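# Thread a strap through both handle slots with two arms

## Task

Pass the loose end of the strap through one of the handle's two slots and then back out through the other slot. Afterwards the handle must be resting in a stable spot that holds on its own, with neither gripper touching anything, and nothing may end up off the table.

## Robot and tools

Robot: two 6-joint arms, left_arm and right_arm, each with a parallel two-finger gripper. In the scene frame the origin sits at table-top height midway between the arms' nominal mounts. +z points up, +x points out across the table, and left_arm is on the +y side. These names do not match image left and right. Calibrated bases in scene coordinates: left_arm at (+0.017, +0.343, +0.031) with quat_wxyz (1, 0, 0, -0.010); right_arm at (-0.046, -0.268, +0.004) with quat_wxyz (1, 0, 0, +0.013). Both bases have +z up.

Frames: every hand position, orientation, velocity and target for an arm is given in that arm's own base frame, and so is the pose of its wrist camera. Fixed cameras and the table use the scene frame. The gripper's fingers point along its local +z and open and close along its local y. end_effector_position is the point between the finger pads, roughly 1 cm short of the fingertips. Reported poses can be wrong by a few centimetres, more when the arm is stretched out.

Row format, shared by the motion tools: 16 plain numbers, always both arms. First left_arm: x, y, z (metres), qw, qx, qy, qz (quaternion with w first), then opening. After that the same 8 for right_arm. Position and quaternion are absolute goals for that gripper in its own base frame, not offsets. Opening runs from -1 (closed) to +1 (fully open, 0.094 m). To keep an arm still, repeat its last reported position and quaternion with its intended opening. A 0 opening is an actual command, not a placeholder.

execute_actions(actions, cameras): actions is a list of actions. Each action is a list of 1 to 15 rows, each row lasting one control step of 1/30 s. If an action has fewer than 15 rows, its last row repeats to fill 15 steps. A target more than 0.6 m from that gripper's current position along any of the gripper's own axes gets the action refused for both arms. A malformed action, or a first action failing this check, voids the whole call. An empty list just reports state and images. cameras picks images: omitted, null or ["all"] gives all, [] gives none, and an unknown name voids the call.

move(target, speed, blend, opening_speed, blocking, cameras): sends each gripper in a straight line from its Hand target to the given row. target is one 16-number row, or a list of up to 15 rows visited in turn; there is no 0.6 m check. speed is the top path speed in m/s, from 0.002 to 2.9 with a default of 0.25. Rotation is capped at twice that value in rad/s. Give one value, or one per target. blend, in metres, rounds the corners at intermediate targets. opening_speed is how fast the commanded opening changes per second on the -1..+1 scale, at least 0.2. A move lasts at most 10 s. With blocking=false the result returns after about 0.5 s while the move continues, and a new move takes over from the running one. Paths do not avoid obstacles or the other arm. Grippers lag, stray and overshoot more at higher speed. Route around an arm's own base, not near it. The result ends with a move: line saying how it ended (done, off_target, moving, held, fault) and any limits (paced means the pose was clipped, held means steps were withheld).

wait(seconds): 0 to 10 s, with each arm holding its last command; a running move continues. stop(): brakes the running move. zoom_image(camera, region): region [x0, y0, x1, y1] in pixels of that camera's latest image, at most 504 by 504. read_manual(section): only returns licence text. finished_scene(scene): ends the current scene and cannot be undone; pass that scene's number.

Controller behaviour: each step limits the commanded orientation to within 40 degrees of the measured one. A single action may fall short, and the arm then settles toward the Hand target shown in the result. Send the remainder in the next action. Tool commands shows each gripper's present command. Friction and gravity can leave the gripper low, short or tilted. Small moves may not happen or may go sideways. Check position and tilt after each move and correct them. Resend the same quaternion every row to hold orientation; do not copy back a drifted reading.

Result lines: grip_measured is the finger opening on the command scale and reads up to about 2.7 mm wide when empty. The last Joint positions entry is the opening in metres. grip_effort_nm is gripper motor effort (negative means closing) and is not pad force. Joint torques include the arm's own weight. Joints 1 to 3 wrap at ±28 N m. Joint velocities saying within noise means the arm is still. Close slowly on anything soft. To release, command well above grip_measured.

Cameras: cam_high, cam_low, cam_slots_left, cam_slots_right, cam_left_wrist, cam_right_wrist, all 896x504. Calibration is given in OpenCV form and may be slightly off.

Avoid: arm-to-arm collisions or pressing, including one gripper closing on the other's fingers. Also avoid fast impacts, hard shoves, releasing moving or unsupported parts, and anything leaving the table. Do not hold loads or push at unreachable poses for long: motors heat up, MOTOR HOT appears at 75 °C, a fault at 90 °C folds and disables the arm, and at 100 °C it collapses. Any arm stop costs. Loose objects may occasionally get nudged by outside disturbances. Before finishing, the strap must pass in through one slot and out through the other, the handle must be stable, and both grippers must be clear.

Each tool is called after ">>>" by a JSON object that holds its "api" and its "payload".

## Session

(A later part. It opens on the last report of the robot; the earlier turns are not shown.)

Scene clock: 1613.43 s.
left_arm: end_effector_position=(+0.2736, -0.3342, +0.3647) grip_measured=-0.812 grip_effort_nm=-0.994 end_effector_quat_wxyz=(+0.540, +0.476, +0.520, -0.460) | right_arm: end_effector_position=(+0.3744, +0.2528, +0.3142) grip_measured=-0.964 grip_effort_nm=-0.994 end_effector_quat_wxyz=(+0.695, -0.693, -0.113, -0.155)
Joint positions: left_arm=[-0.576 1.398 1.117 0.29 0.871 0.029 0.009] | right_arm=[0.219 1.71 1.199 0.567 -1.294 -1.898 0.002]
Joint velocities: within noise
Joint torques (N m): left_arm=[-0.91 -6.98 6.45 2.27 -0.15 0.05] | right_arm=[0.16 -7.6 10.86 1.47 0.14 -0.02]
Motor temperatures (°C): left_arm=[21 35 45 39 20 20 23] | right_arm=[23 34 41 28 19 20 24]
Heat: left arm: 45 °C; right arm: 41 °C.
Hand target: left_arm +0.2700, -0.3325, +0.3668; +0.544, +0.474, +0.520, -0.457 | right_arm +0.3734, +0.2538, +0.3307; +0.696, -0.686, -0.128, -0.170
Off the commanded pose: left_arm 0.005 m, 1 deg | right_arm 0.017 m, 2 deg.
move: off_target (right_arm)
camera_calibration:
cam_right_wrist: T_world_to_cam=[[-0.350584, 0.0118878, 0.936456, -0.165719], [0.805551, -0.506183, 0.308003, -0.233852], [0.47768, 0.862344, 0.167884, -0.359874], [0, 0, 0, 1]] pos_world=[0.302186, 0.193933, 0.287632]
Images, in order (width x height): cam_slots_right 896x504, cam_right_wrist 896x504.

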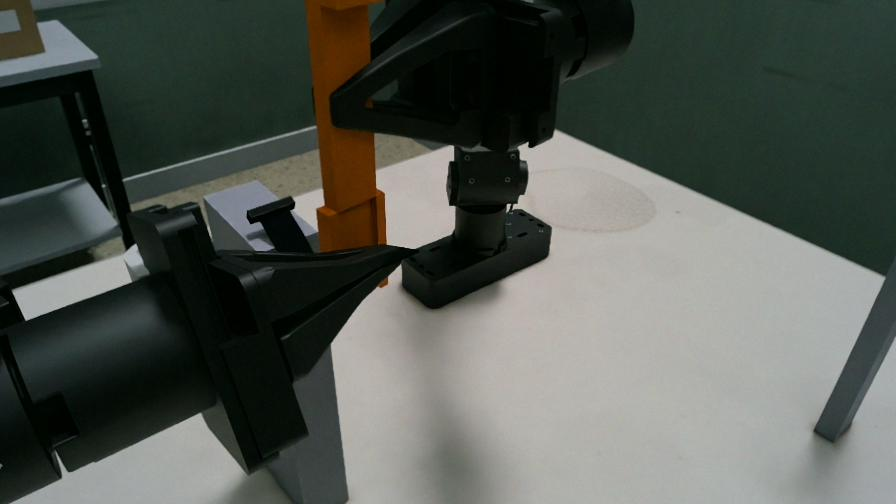

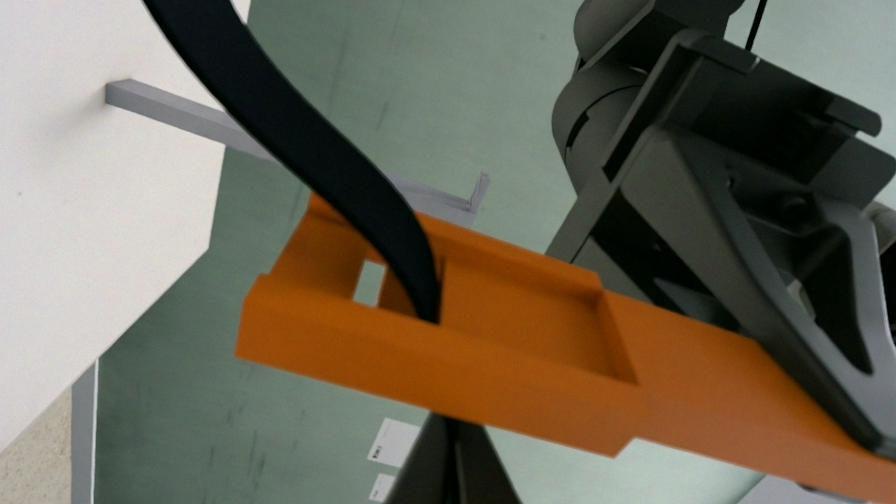

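>>> {"api": "move", "payload": {"target": [0.270,-0.3324,0.3668,0.5447,0.4739,0.5202,-0.4567,-0.9,0.420,0.254,0.325,0.6955,-0.6865,-0.1276,-0.1698,-1.0], "speed": 0.03}}

>>> {"api": "zoom_image", "payload": {"camera": "cam_slots_right", "region": [200, 150, 480, 400]}}

Scene clock: 1618.73 s.
left_arm: end_effector_position=(+0.2746, -0.3341, +0.3647) grip_measured=-0.812 grip_effort_nm=-0.999 end_effector_quat_wxyz=(+0.541, +0.475, +0.522, -0.458) | right_arm: end_effector_position=(+0.4159, +0.2538, +0.3185) grip_measured=-0.964 grip_effort_nm=-1.009 end_effector_quat_wxyz=(+0.695, -0.688, -0.123, -0.168)
Joint positions: left_arm=[-0.576 1.398 1.117 0.29 0.865 0.029 0.009] | right_arm=[0.2 1.858 1.383 0.564 -1.309 -1.898 0.002]
Joint velocities: within noise
Joint torques (N m): left_arm=[-0.99 -6.95 6.61 2.31 -0.05 0] | right_arm=[-0.38 -6.75 11.08 1.44 0.04 0.09]
Motor temperatures (°C): left_arm=[21 35 45 39 20 20 23] | right_arm=[23 34 41 28 19 20 24]
Heat: left arm: 45 °C; right arm: 41 °C.
Hand target: left_arm +0.2700, -0.3325, +0.3668; +0.544, +0.474, +0.520, -0.457 | right_arm +0.4197, +0.2538, +0.3250; +0.696, -0.686, -0.128, -0.170
Off the commanded pose: left_arm 0.005 m, 0 deg | right_arm 0.008 m, 1 deg.
move: done
camera_calibration:
cam_left_wrist: T_world_to_cam=[[-0.990683, -0.132307, -0.0322785, 0.241112], [-0.0276122, 0.427232, -0.90372, 0.519418], [0.133359, -0.894409, -0.426905, -0.0920814], [0, 0, 0, 1]] pos_world=[0.265488, -0.27237, 0.437881]
cam_right_wrist: T_world_to_cam=[[-0.380617, 0.00784991, 0.924699, -0.137964], [0.79329, -0.511095, 0.330866, -0.26901], [0.475206, 0.859489, 0.188304, -0.386092], [0, 0, 0, 1]] pos_world=[0.344365, 0.195435, 0.289284]

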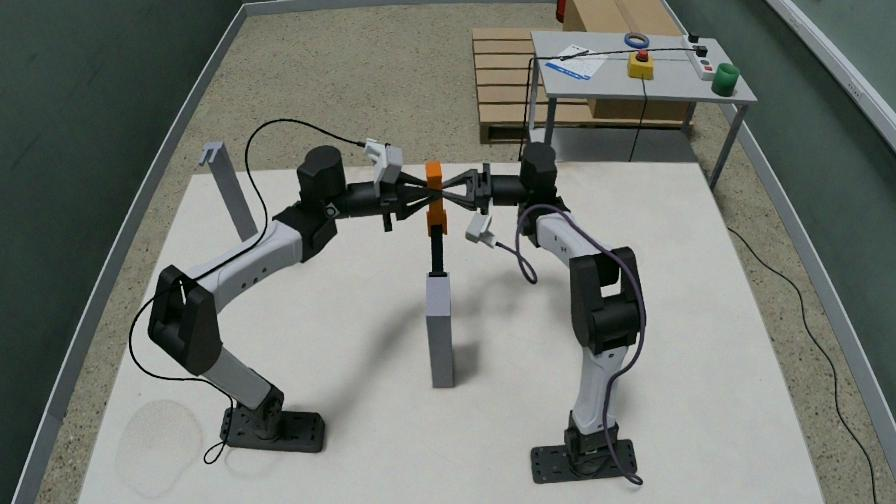

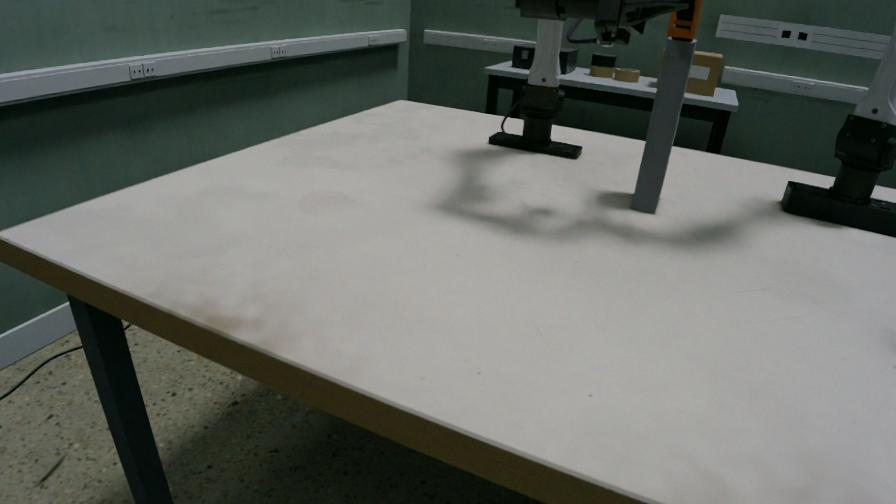

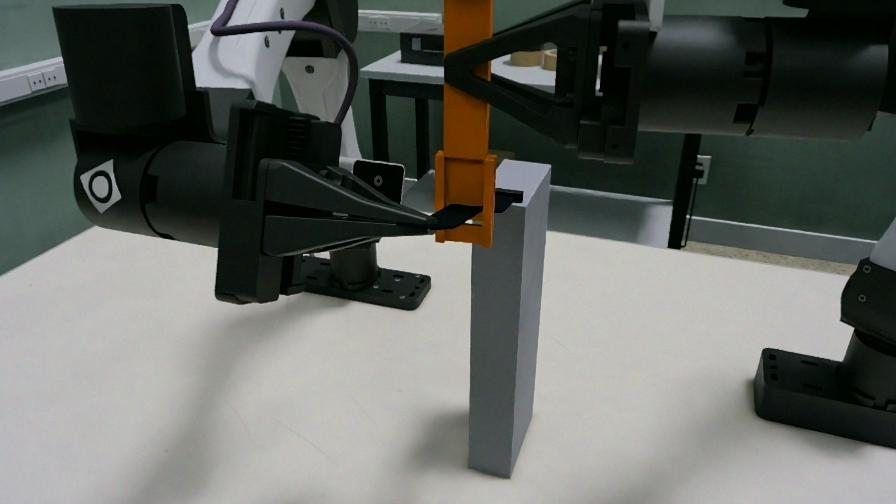

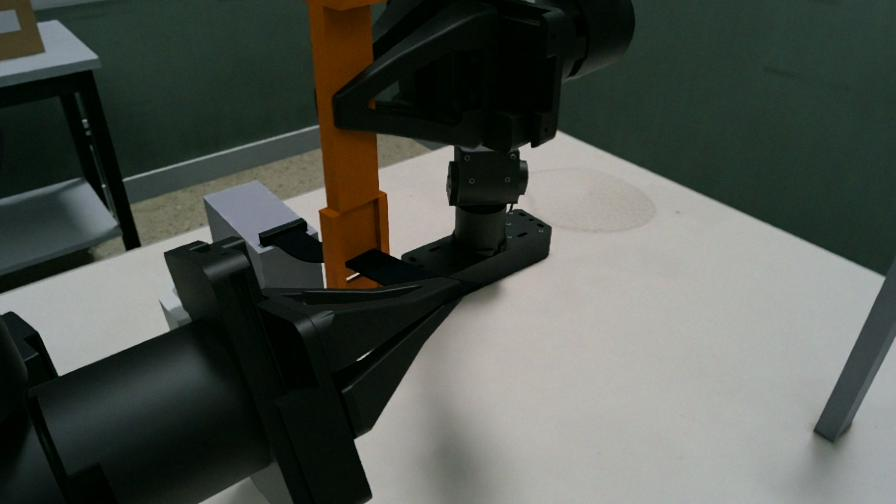

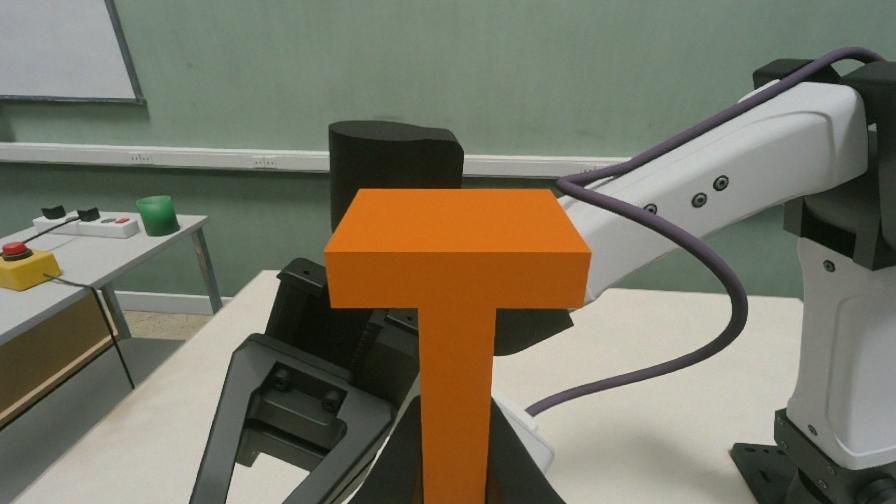

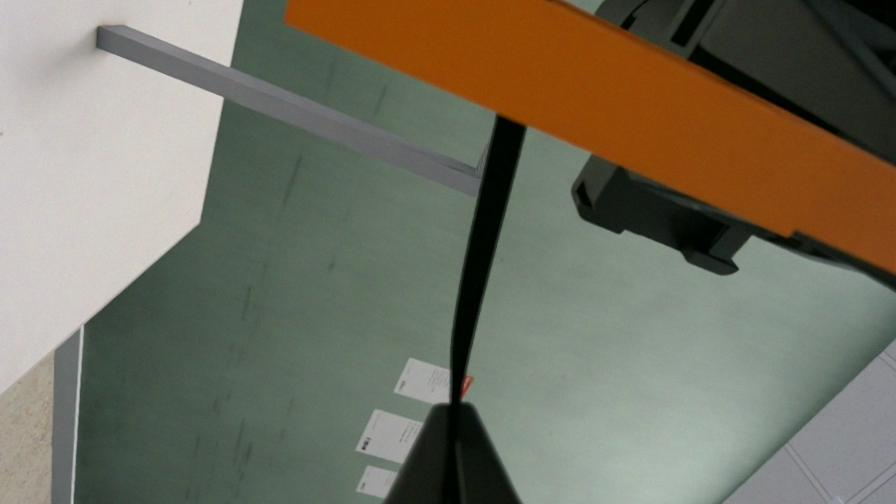

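Scaled by 1.800 from the camera's 896x504 image, which has a finer 1280x720 frame.

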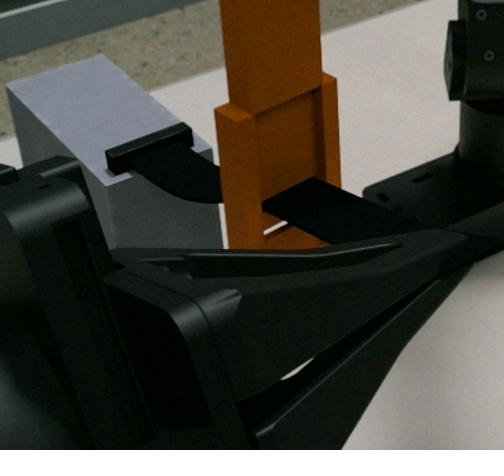

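>>> {"api": "move", "payload": {"target": [[0.270,-0.3324,0.3668,0.5447,0.4739,0.5202,-0.4567,-0.9,0.420,0.254,0.325,0.6955,-0.6865,-0.1276,-0.1698,-0.72],[0.270,-0.3324,0.3668,0.5447,0.4739,0.5202,-0.4567,-0.9,0.399,0.254,0.320,0.7034,-0.6977,-0.0726,-0.1154,-0.72]], "speed": 0.03, "opening_speed": 0.25, "cameras": ["cam_slots_right", "cam_slots_left", "cam_right_wrist"]}}

>>> {"api": "zoom_image", "payload": {"camera": "cam_slots_right", "region": [240, 180, 520, 400]}}

>>> {"api": "zoom_image", "payload": {"camera": "cam_slots_left", "region": [380, 140, 540, 260]}}

Scene clock: 1636.07 s.
left_arm: end_effector_position=(+0.2746, -0.3341, +0.3647) grip_measured=-0.812 grip_effort_nm=-0.999 end_effector_quat_wxyz=(+0.541, +0.475, +0.522, -0.458) | right_arm: end_effector_position=(+0.4086, +0.2540, +0.3060) grip_measured=-0.721 grip_effort_nm=0.095 end_effector_quat_wxyz=(+0.701, -0.700, -0.072, -0.113)
Joint positions: left_arm=[-0.576 1.398 1.117 0.29 0.865 0.029 0.009] | right_arm=[0.204 1.838 1.331 0.546 -1.308 -1.796 0.013]
Joint velocities: within noise
Joint torques (N m): left_arm=[-0.96 -6.99 6.35 2.28 -0.06 0.05] | right_arm=[0.39 -11 6.2 1.43 0.15 0.23]
Motor temperatures (°C): left_arm=[21 35 44 38 20 20 23] | right_arm=[23 35 41 27 19 20 24]
Heat: left arm: 44 °C; right arm: 41 °C.
Hand target: left_arm +0.2700, -0.3325, +0.3668; +0.544, +0.474, +0.520, -0.457 | right_arm +0.3991, +0.2541, +0.3198; +0.703, -0.698, -0.073, -0.115
Off the commanded pose: left_arm 0.005 m, 0 deg | right_arm 0.017 m, 0 deg.
move: off_target (right_arm)
camera_calibration:
cam_right_wrist: T_world_to_cam=[[-0.237243, 0.010259, 0.971396, -0.202619], [0.836597, -0.506109, 0.209666, -0.240882], [0.493783, 0.862409, 0.111488, -0.365332], [0, 0, 0, 1]] pos_world=[0.333846, 0.195232, 0.288058]
Images, in order (width x height): cam_slots_left 896x504, cam_slots_right 896x504, cam_right_wrist 896x504.

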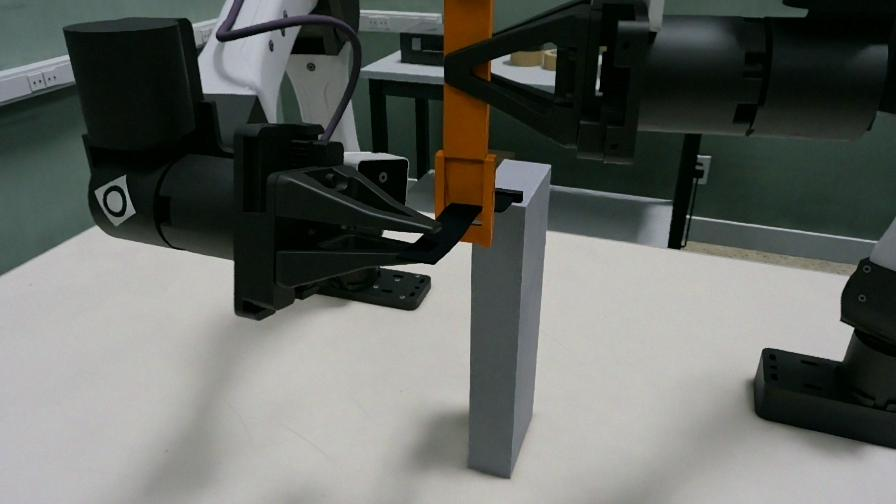

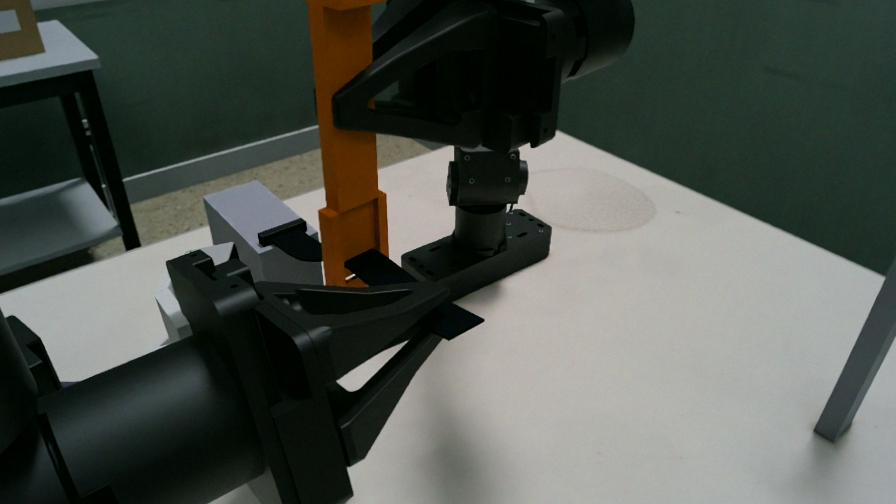

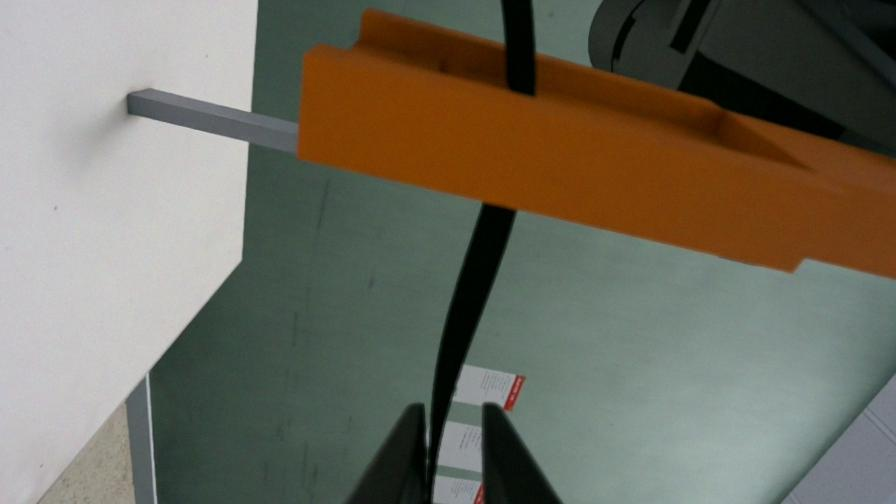

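Scaled by 1.800 from the camera's 896x504 image, which has a finer 1280x720 frame.

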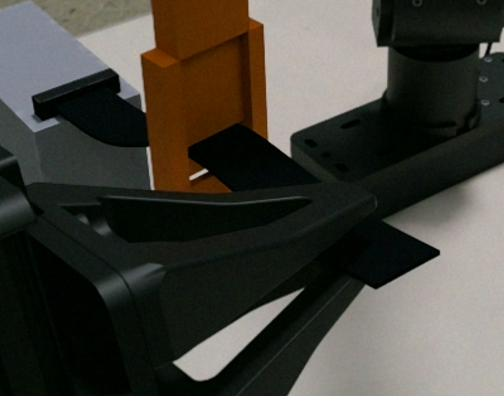

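Scaled by 3.150 from the camera's 896x504 image, which has a finer 1280x720 frame.

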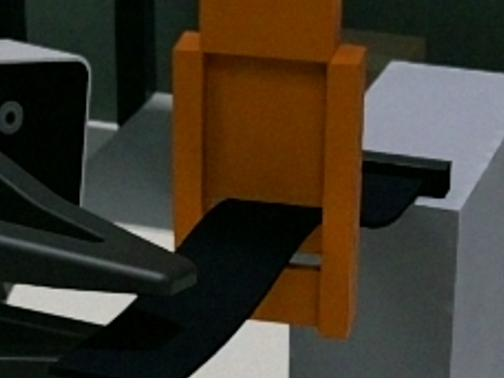

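>>> {"api": "move", "payload": {"target": [[0.270,-0.3324,0.3668,0.5447,0.4739,0.5202,-0.4567,-0.9,0.394,0.254,0.319,0.7034,-0.6977,-0.0726,-0.1154,-0.72],[0.270,-0.3324,0.3668,0.5447,0.4739,0.5202,-0.4567,-0.9,0.394,0.254,0.319,0.7034,-0.6977,-0.0726,-0.1154,-1.0]], "speed": 0.03, "opening_speed": 0.25, "cameras": ["cam_slots_right", "cam_slots_left", "cam_right_wrist", "cam_high"]}}

>>> {"api": "zoom_image", "payload": {"camera": "cam_slots_right", "region": [240, 180, 520, 400]}}

>>> {"api": "zoom_image", "payload": {"camera": "cam_slots_left", "region": [380, 140, 540, 260]}}

Scene clock: 1654.63 s.
left_arm: end_effector_position=(+0.2746, -0.3341, +0.3647) grip_measured=-0.812 grip_effort_nm=-0.989 end_effector_quat_wxyz=(+0.541, +0.475, +0.522, -0.458) | right_arm: end_effector_position=(+0.4035, +0.2540, +0.3048) grip_measured=-0.963 grip_effort_nm=-0.999 end_effector_quat_wxyz=(+0.701, -0.701, -0.069, -0.111)
Joint positions: left_arm=[-0.576 1.398 1.117 0.29 0.865 0.029 0.009] | right_arm=[0.207 1.82 1.306 0.545 -1.305 -1.795 0.002]
Joint velocities: within noise
Joint torques (N m): left_arm=[-0.85 -7.08 6.57 2.3 -0.06 0.06] | right_arm=[0.28 -10.86 6.3 1.53 0.15 0.19]
Motor temperatures (°C): left_arm=[21 35 43 38 20 20 23] | right_arm=[23 38 40 28 19 20 24]
Heat: left arm: 43 °C; right arm: 40 °C.
Hand target: left_arm +0.2700, -0.3325, +0.3668; +0.544, +0.474, +0.520, -0.457 | right_arm +0.3941, +0.2541, +0.3188; +0.703, -0.698, -0.073, -0.115
Off the commanded pose: left_arm 0.005 m, 0 deg | right_arm 0.017 m, 1 deg.
move: off_target (right_arm); target 2's new opening was sent with right_arm's hand 0.017 m and 1 deg from that target
camera_calibration:
cam_right_wrist: T_world_to_cam=[[-0.229236, 0.011656, 0.973301, -0.206852], [0.838076, -0.506199, 0.203449, -0.235029], [0.495055, 0.862338, 0.10627, -0.361567], [0, 0, 0, 1]] pos_world=[0.32855, 0.195233, 0.28757]
Images, in order (width x height): cam_high 896x504, cam_slots_left 896x504, cam_slots_right 896x504, cam_right_wrist 896x504.

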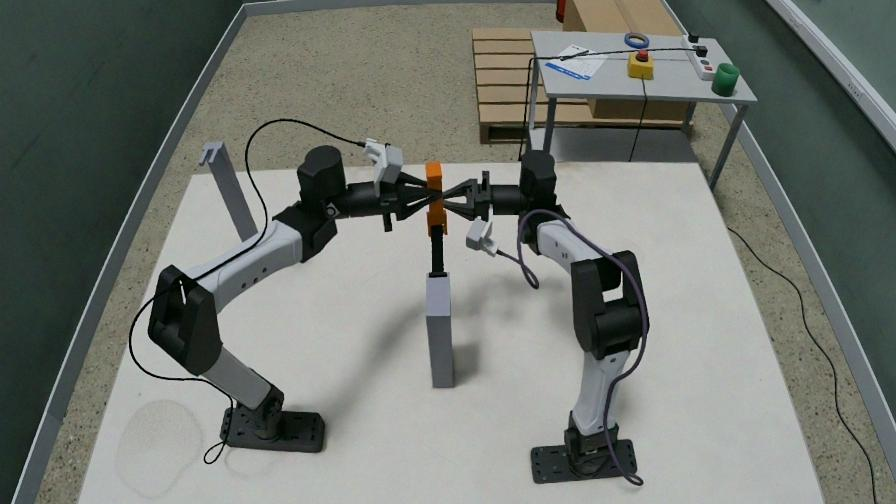

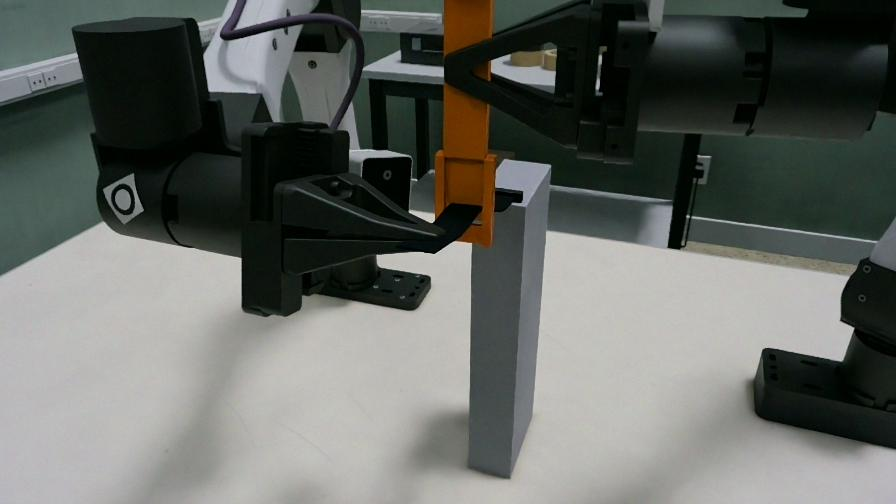

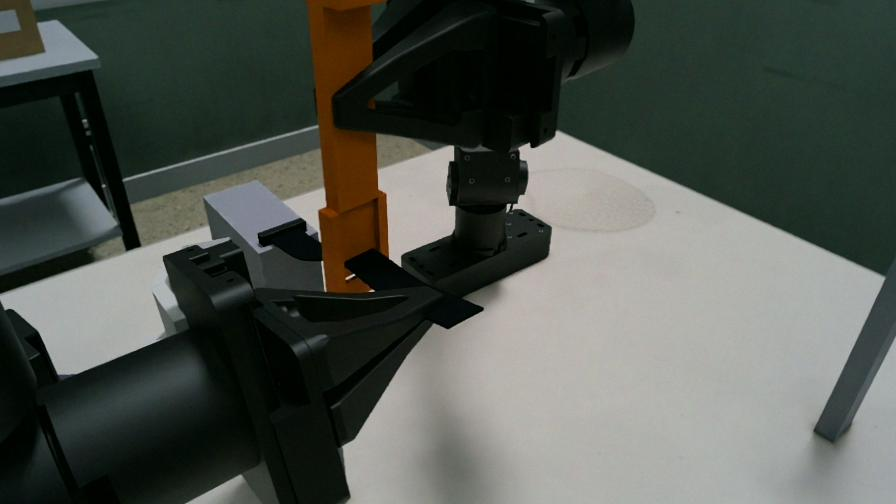

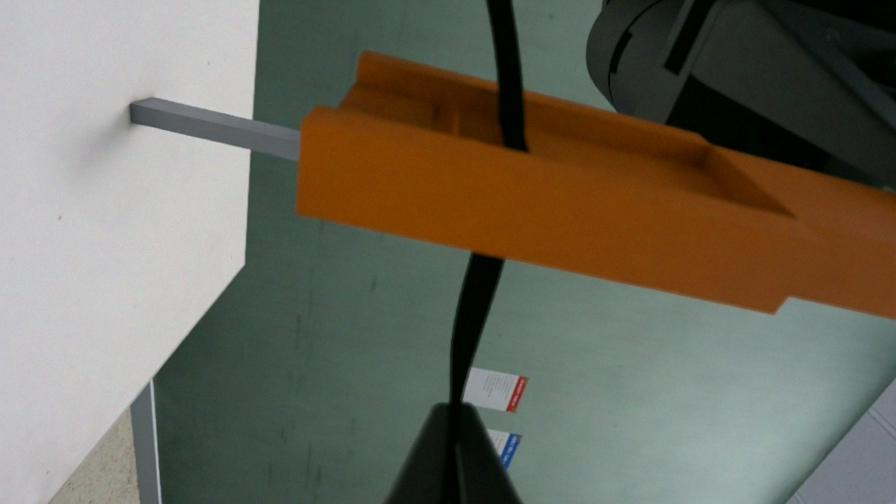

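Scaled by 1.800 from the camera's 896x504 image, which has a finer 1280x720 frame.

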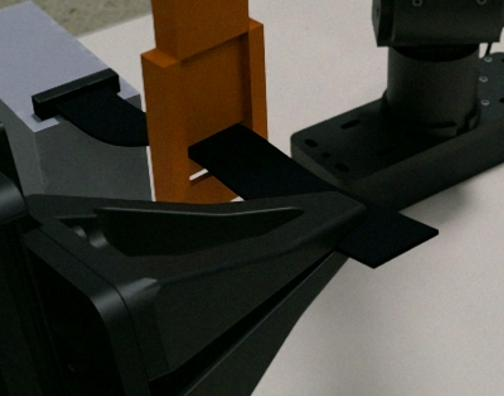

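Scaled by 3.150 from the camera's 896x504 image, which has a finer 1280x720 frame.

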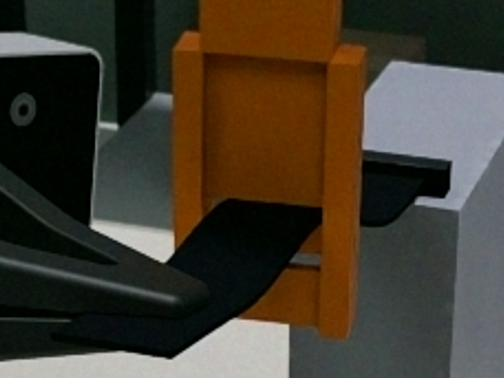

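>>> {"api": "move", "payload": {"target": [0.250,-0.3324,0.3668,0.5447,0.4739,0.5202,-0.4567,-0.9,0.394,0.254,0.319,0.7034,-0.6977,-0.0726,-0.1154,-1.0], "speed": 0.03}}

>>> {"api": "zoom_image", "payload": {"camera": "cam_slots_right", "region": [200, 150, 480, 400]}}

Scene clock: 1665.27 s.
left_arm: end_effector_position=(+0.2530, -0.3342, +0.3664) grip_measured=-0.812 grip_effort_nm=-0.999 end_effector_quat_wxyz=(+0.541, +0.476, +0.518, -0.460) | right_arm: end_effector_position=(+0.4035, +0.2540, +0.3048) grip_measured=-0.964 grip_effort_nm=-1.013 end_effector_quat_wxyz=(+0.701, -0.701, -0.069, -0.111)
Joint positions: left_arm=[-0.614 1.332 1.068 0.277 0.833 0.029 0.009] | right_arm=[0.207 1.82 1.306 0.545 -1.305 -1.795 0.002]
Joint velocities: within noise
Joint torques (N m): left_arm=[-1.02 -6.27 6.28 2.25 -0.13 0] | right_arm=[0.34 -10.86 6.22 1.52 0.15 0.22]
Motor temperatures (°C): left_arm=[21 35 43 38 20 20 23] | right_arm=[23 41 40 28 19 20 24]
Heat: left arm: 43 °C; right arm: 41 °C.
Hand target: left_arm +0.2501, -0.3324, +0.3668; +0.545, +0.474, +0.520, -0.457 | right_arm +0.3942, +0.2541, +0.3188; +0.703, -0.698, -0.073, -0.115
Off the commanded pose: left_arm 0.004 m, 1 deg | right_arm 0.017 m, 1 deg.
move: off_target (right_arm)
camera_calibration:
cam_left_wrist: T_world_to_cam=[[-0.991448, -0.125597, -0.0354339, 0.223476], [-0.0214609, 0.424749, -0.905057, 0.518515], [0.128723, -0.896557, -0.423812, -0.0892323], [0, 0, 0, 1]] pos_world=[0.244179, -0.272173, 0.439387]
cam_right_wrist: T_world_to_cam=[[-0.229238, 0.0117389, 0.9733, -0.206867], [0.837891, -0.506502, 0.203455, -0.23491], [0.495366, 0.862159, 0.106274, -0.361636], [0, 0, 0, 1]] pos_world=[0.328549, 0.195233, 0.287569]

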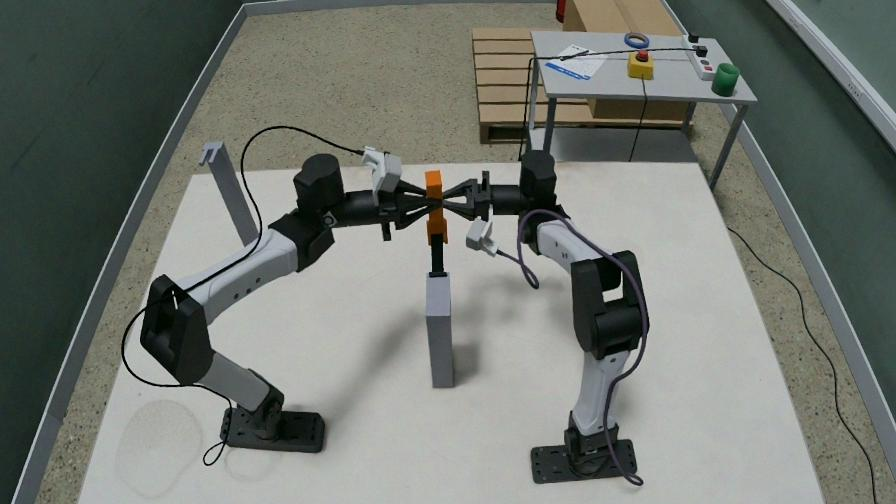

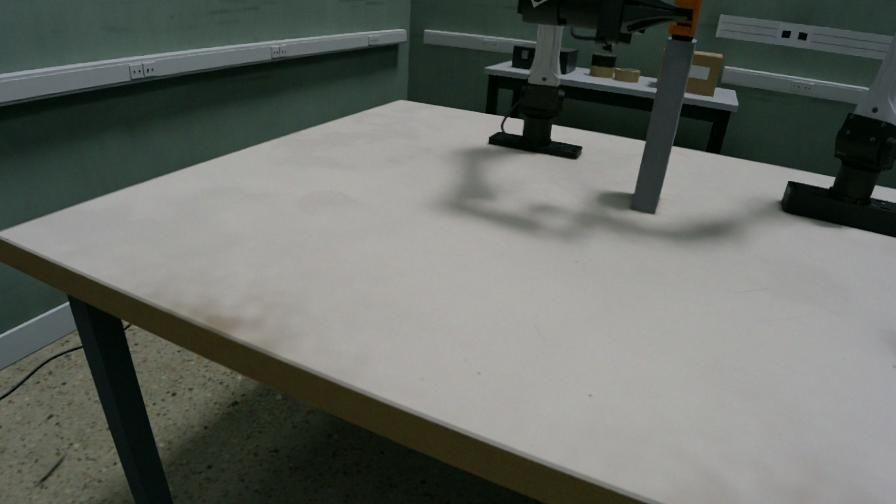

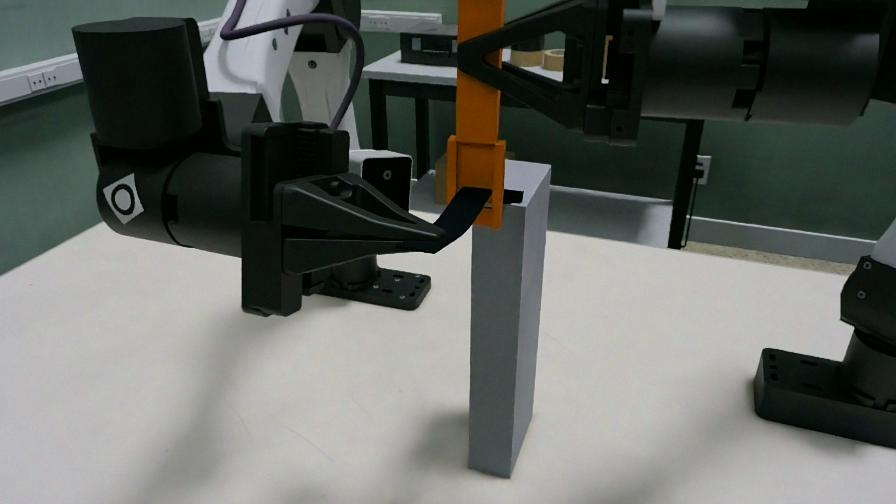

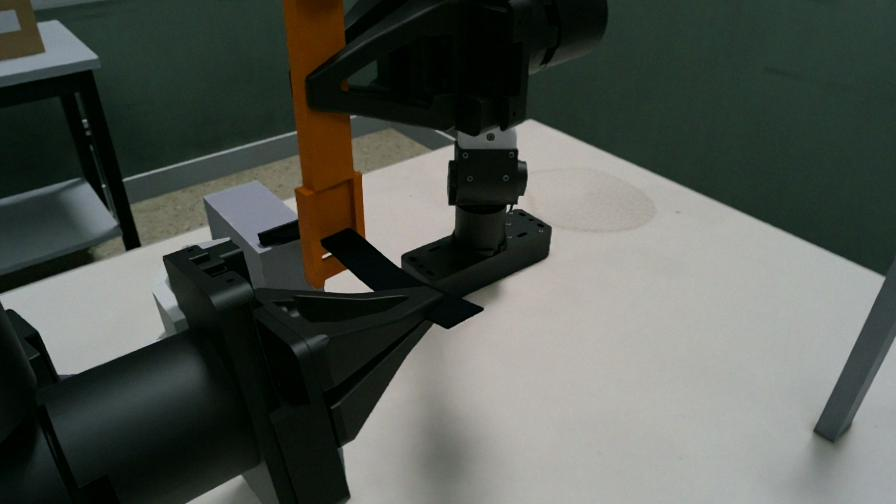

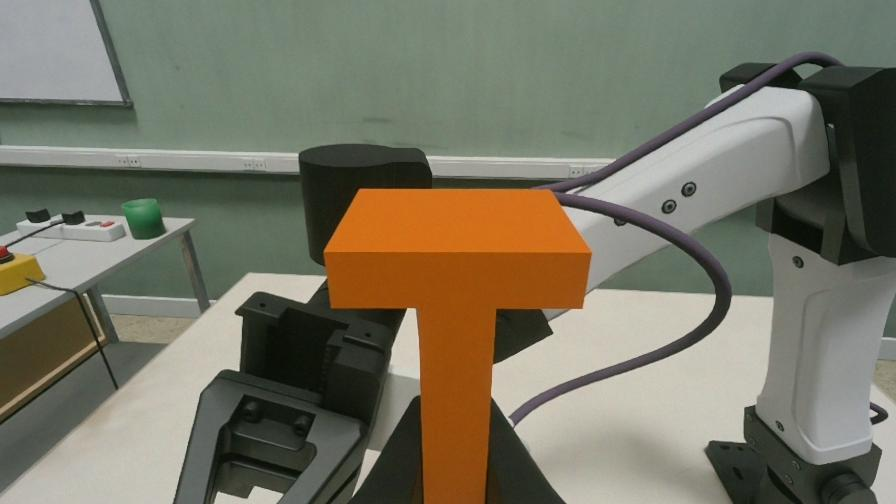

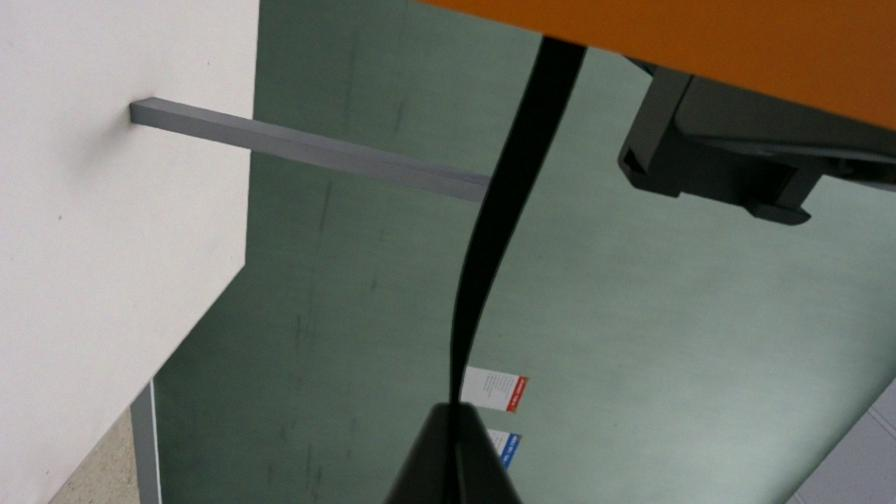

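Scaled by 1.800 from the camera's 896x504 image, which has a finer 1280x720 frame.

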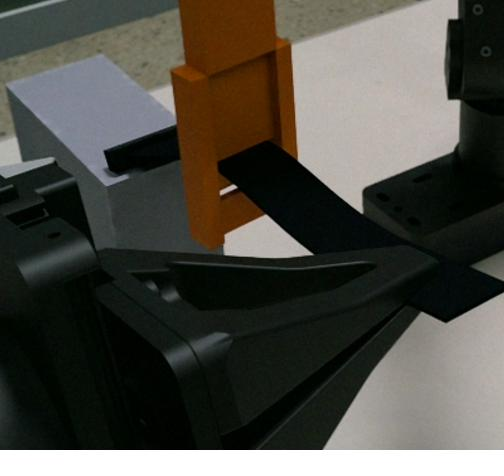

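>>> {"api": "move", "payload": {"target": [[0.250,-0.3324,0.3668,0.5447,0.4739,0.5202,-0.4567,-0.9,0.390,0.254,0.300,0.6504,-0.6662,0.2775,0.2373,-1.0],[0.250,-0.3324,0.3668,0.5447,0.4739,0.5202,-0.4567,-0.9,0.373,0.254,0.282,0.4947,-0.5247,0.5053,0.4742,-1.0]], "speed": 0.2, "blend": 0.01}}

>>> {"api": "zoom_image", "payload": {"camera": "cam_slots_right", "region": [200, 150, 480, 400]}}

Scene clock: 1688.13 s.
left_arm: end_effector_position=(+0.2533, -0.3341, +0.3662) grip_measured=-0.812 grip_effort_nm=-0.989 end_effector_quat_wxyz=(+0.541, +0.476, +0.519, -0.459) | right_arm: end_effector_position=(+0.3843, +0.2536, +0.2616) grip_measured=-0.964 grip_effort_nm=-1.013 end_effector_quat_wxyz=(+0.478, -0.510, +0.530, +0.480)
Joint positions: left_arm=[-0.614 1.332 1.068 0.276 0.831 0.029 0.009] | right_arm=[0.213 1.793 1.274 0.167 -1.326 -0.322 0.002]
Joint velocities: within noise
Joint torques (N m): left_arm=[-1.02 -6.41 6.57 2.28 -0.11 0.02] | right_arm=[0.34 -11.03 6.37 2.01 -0.32 0.03]
Motor temperatures (°C): left_arm=[21 35 42 40 20 20 23] | right_arm=[23 45 38 28 19 20 25]
Heat: left arm: 42 °C; right arm: 45 °C.
Hand target: left_arm +0.2501, -0.3324, +0.3667; +0.544, +0.474, +0.520, -0.457 | right_arm +0.3731, +0.2541, +0.2815; +0.494, -0.526, +0.505, +0.474
Off the commanded pose: left_arm 0.004 m, 1 deg | right_arm 0.023 m, 4 deg.
move: off_target (right_arm)
camera_calibration:
cam_left_wrist: T_world_to_cam=[[-0.991232, -0.127507, -0.0346592, 0.222757], [-0.0230715, 0.425291, -0.904763, 0.518749], [0.130104, -0.89603, -0.424504, -0.0892332], [0, 0, 0, 1]] pos_world=[0.244382, -0.272172, 0.439185]
cam_right_wrist: T_world_to_cam=[[0.998929, -0.0147029, -0.0438622, -0.368371], [-0.0450264, -0.526591, -0.848926, 0.409423], [-0.0106158, 0.849992, -0.526689, 0.0159387], [0, 0, 0, 1]] pos_world=[0.386581, 0.196635, 0.339807]

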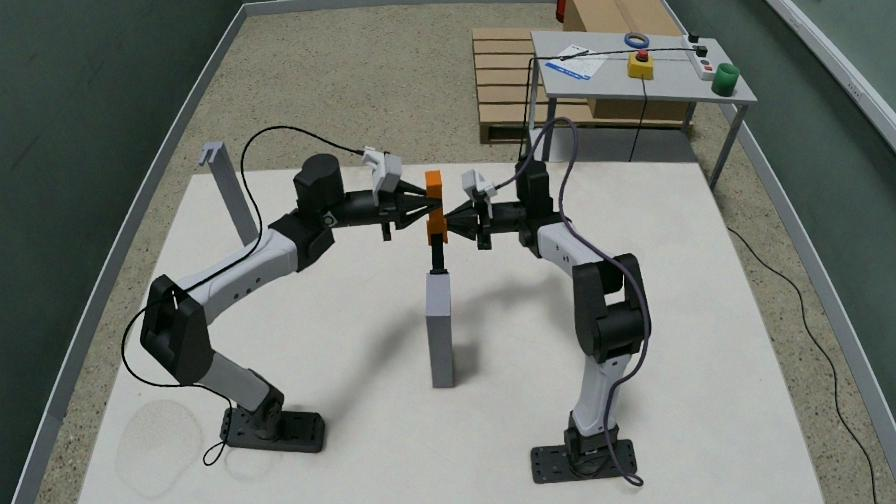

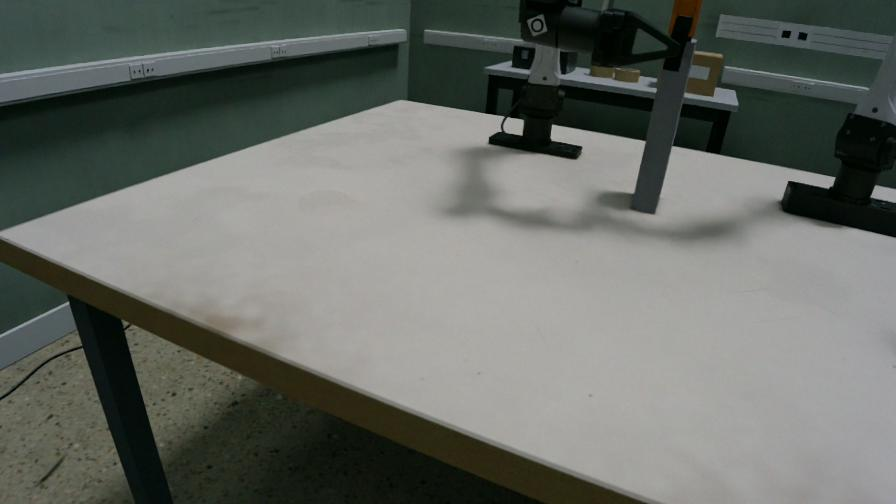

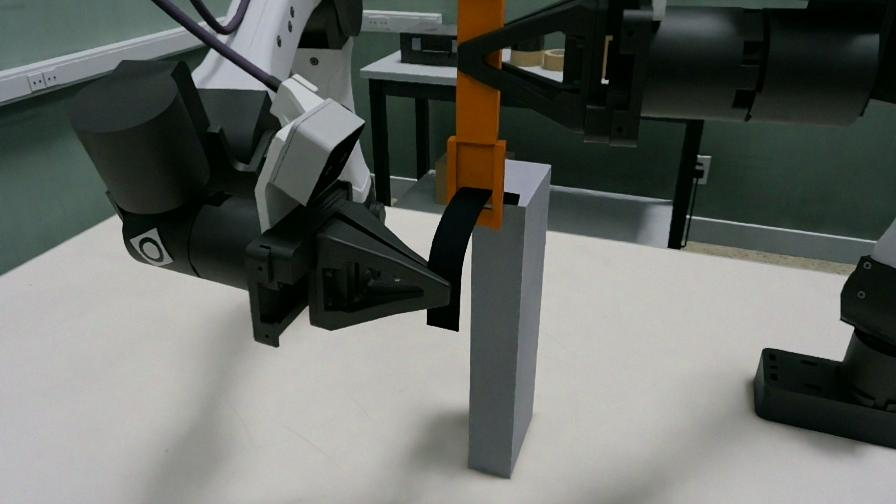

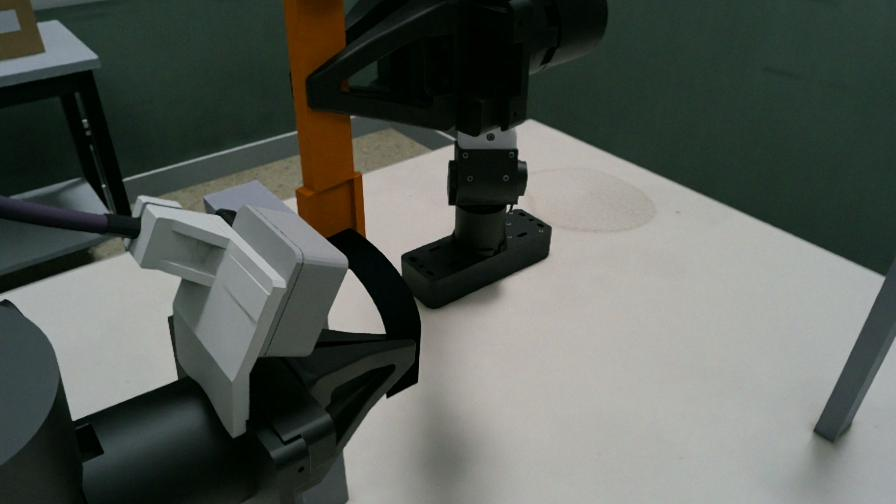

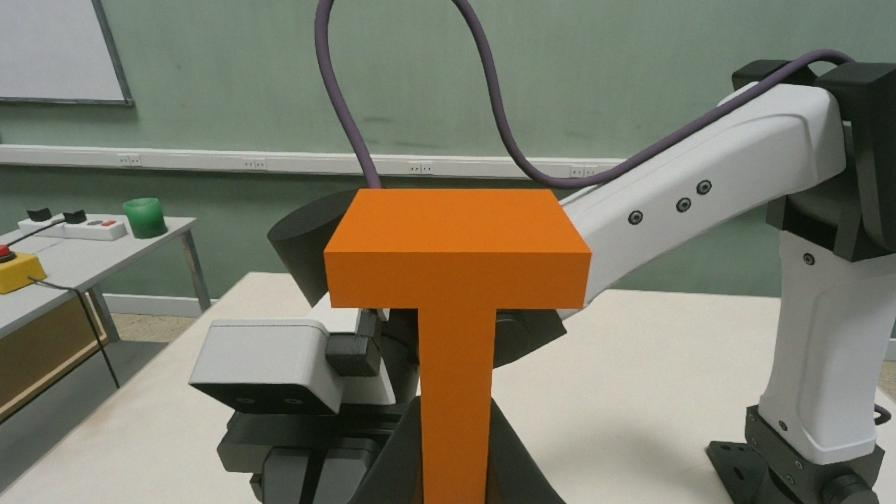

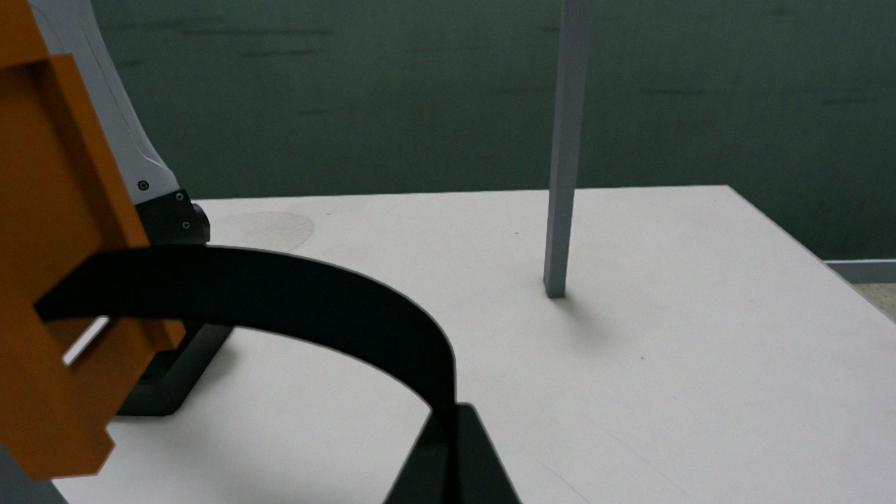

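Scaled by 1.800 from the camera's 896x504 image, which has a finer 1280x720 frame.

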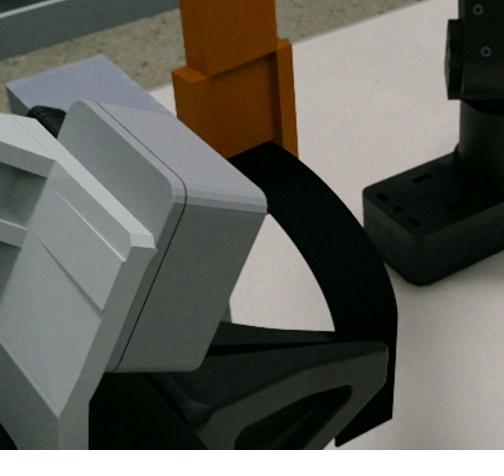

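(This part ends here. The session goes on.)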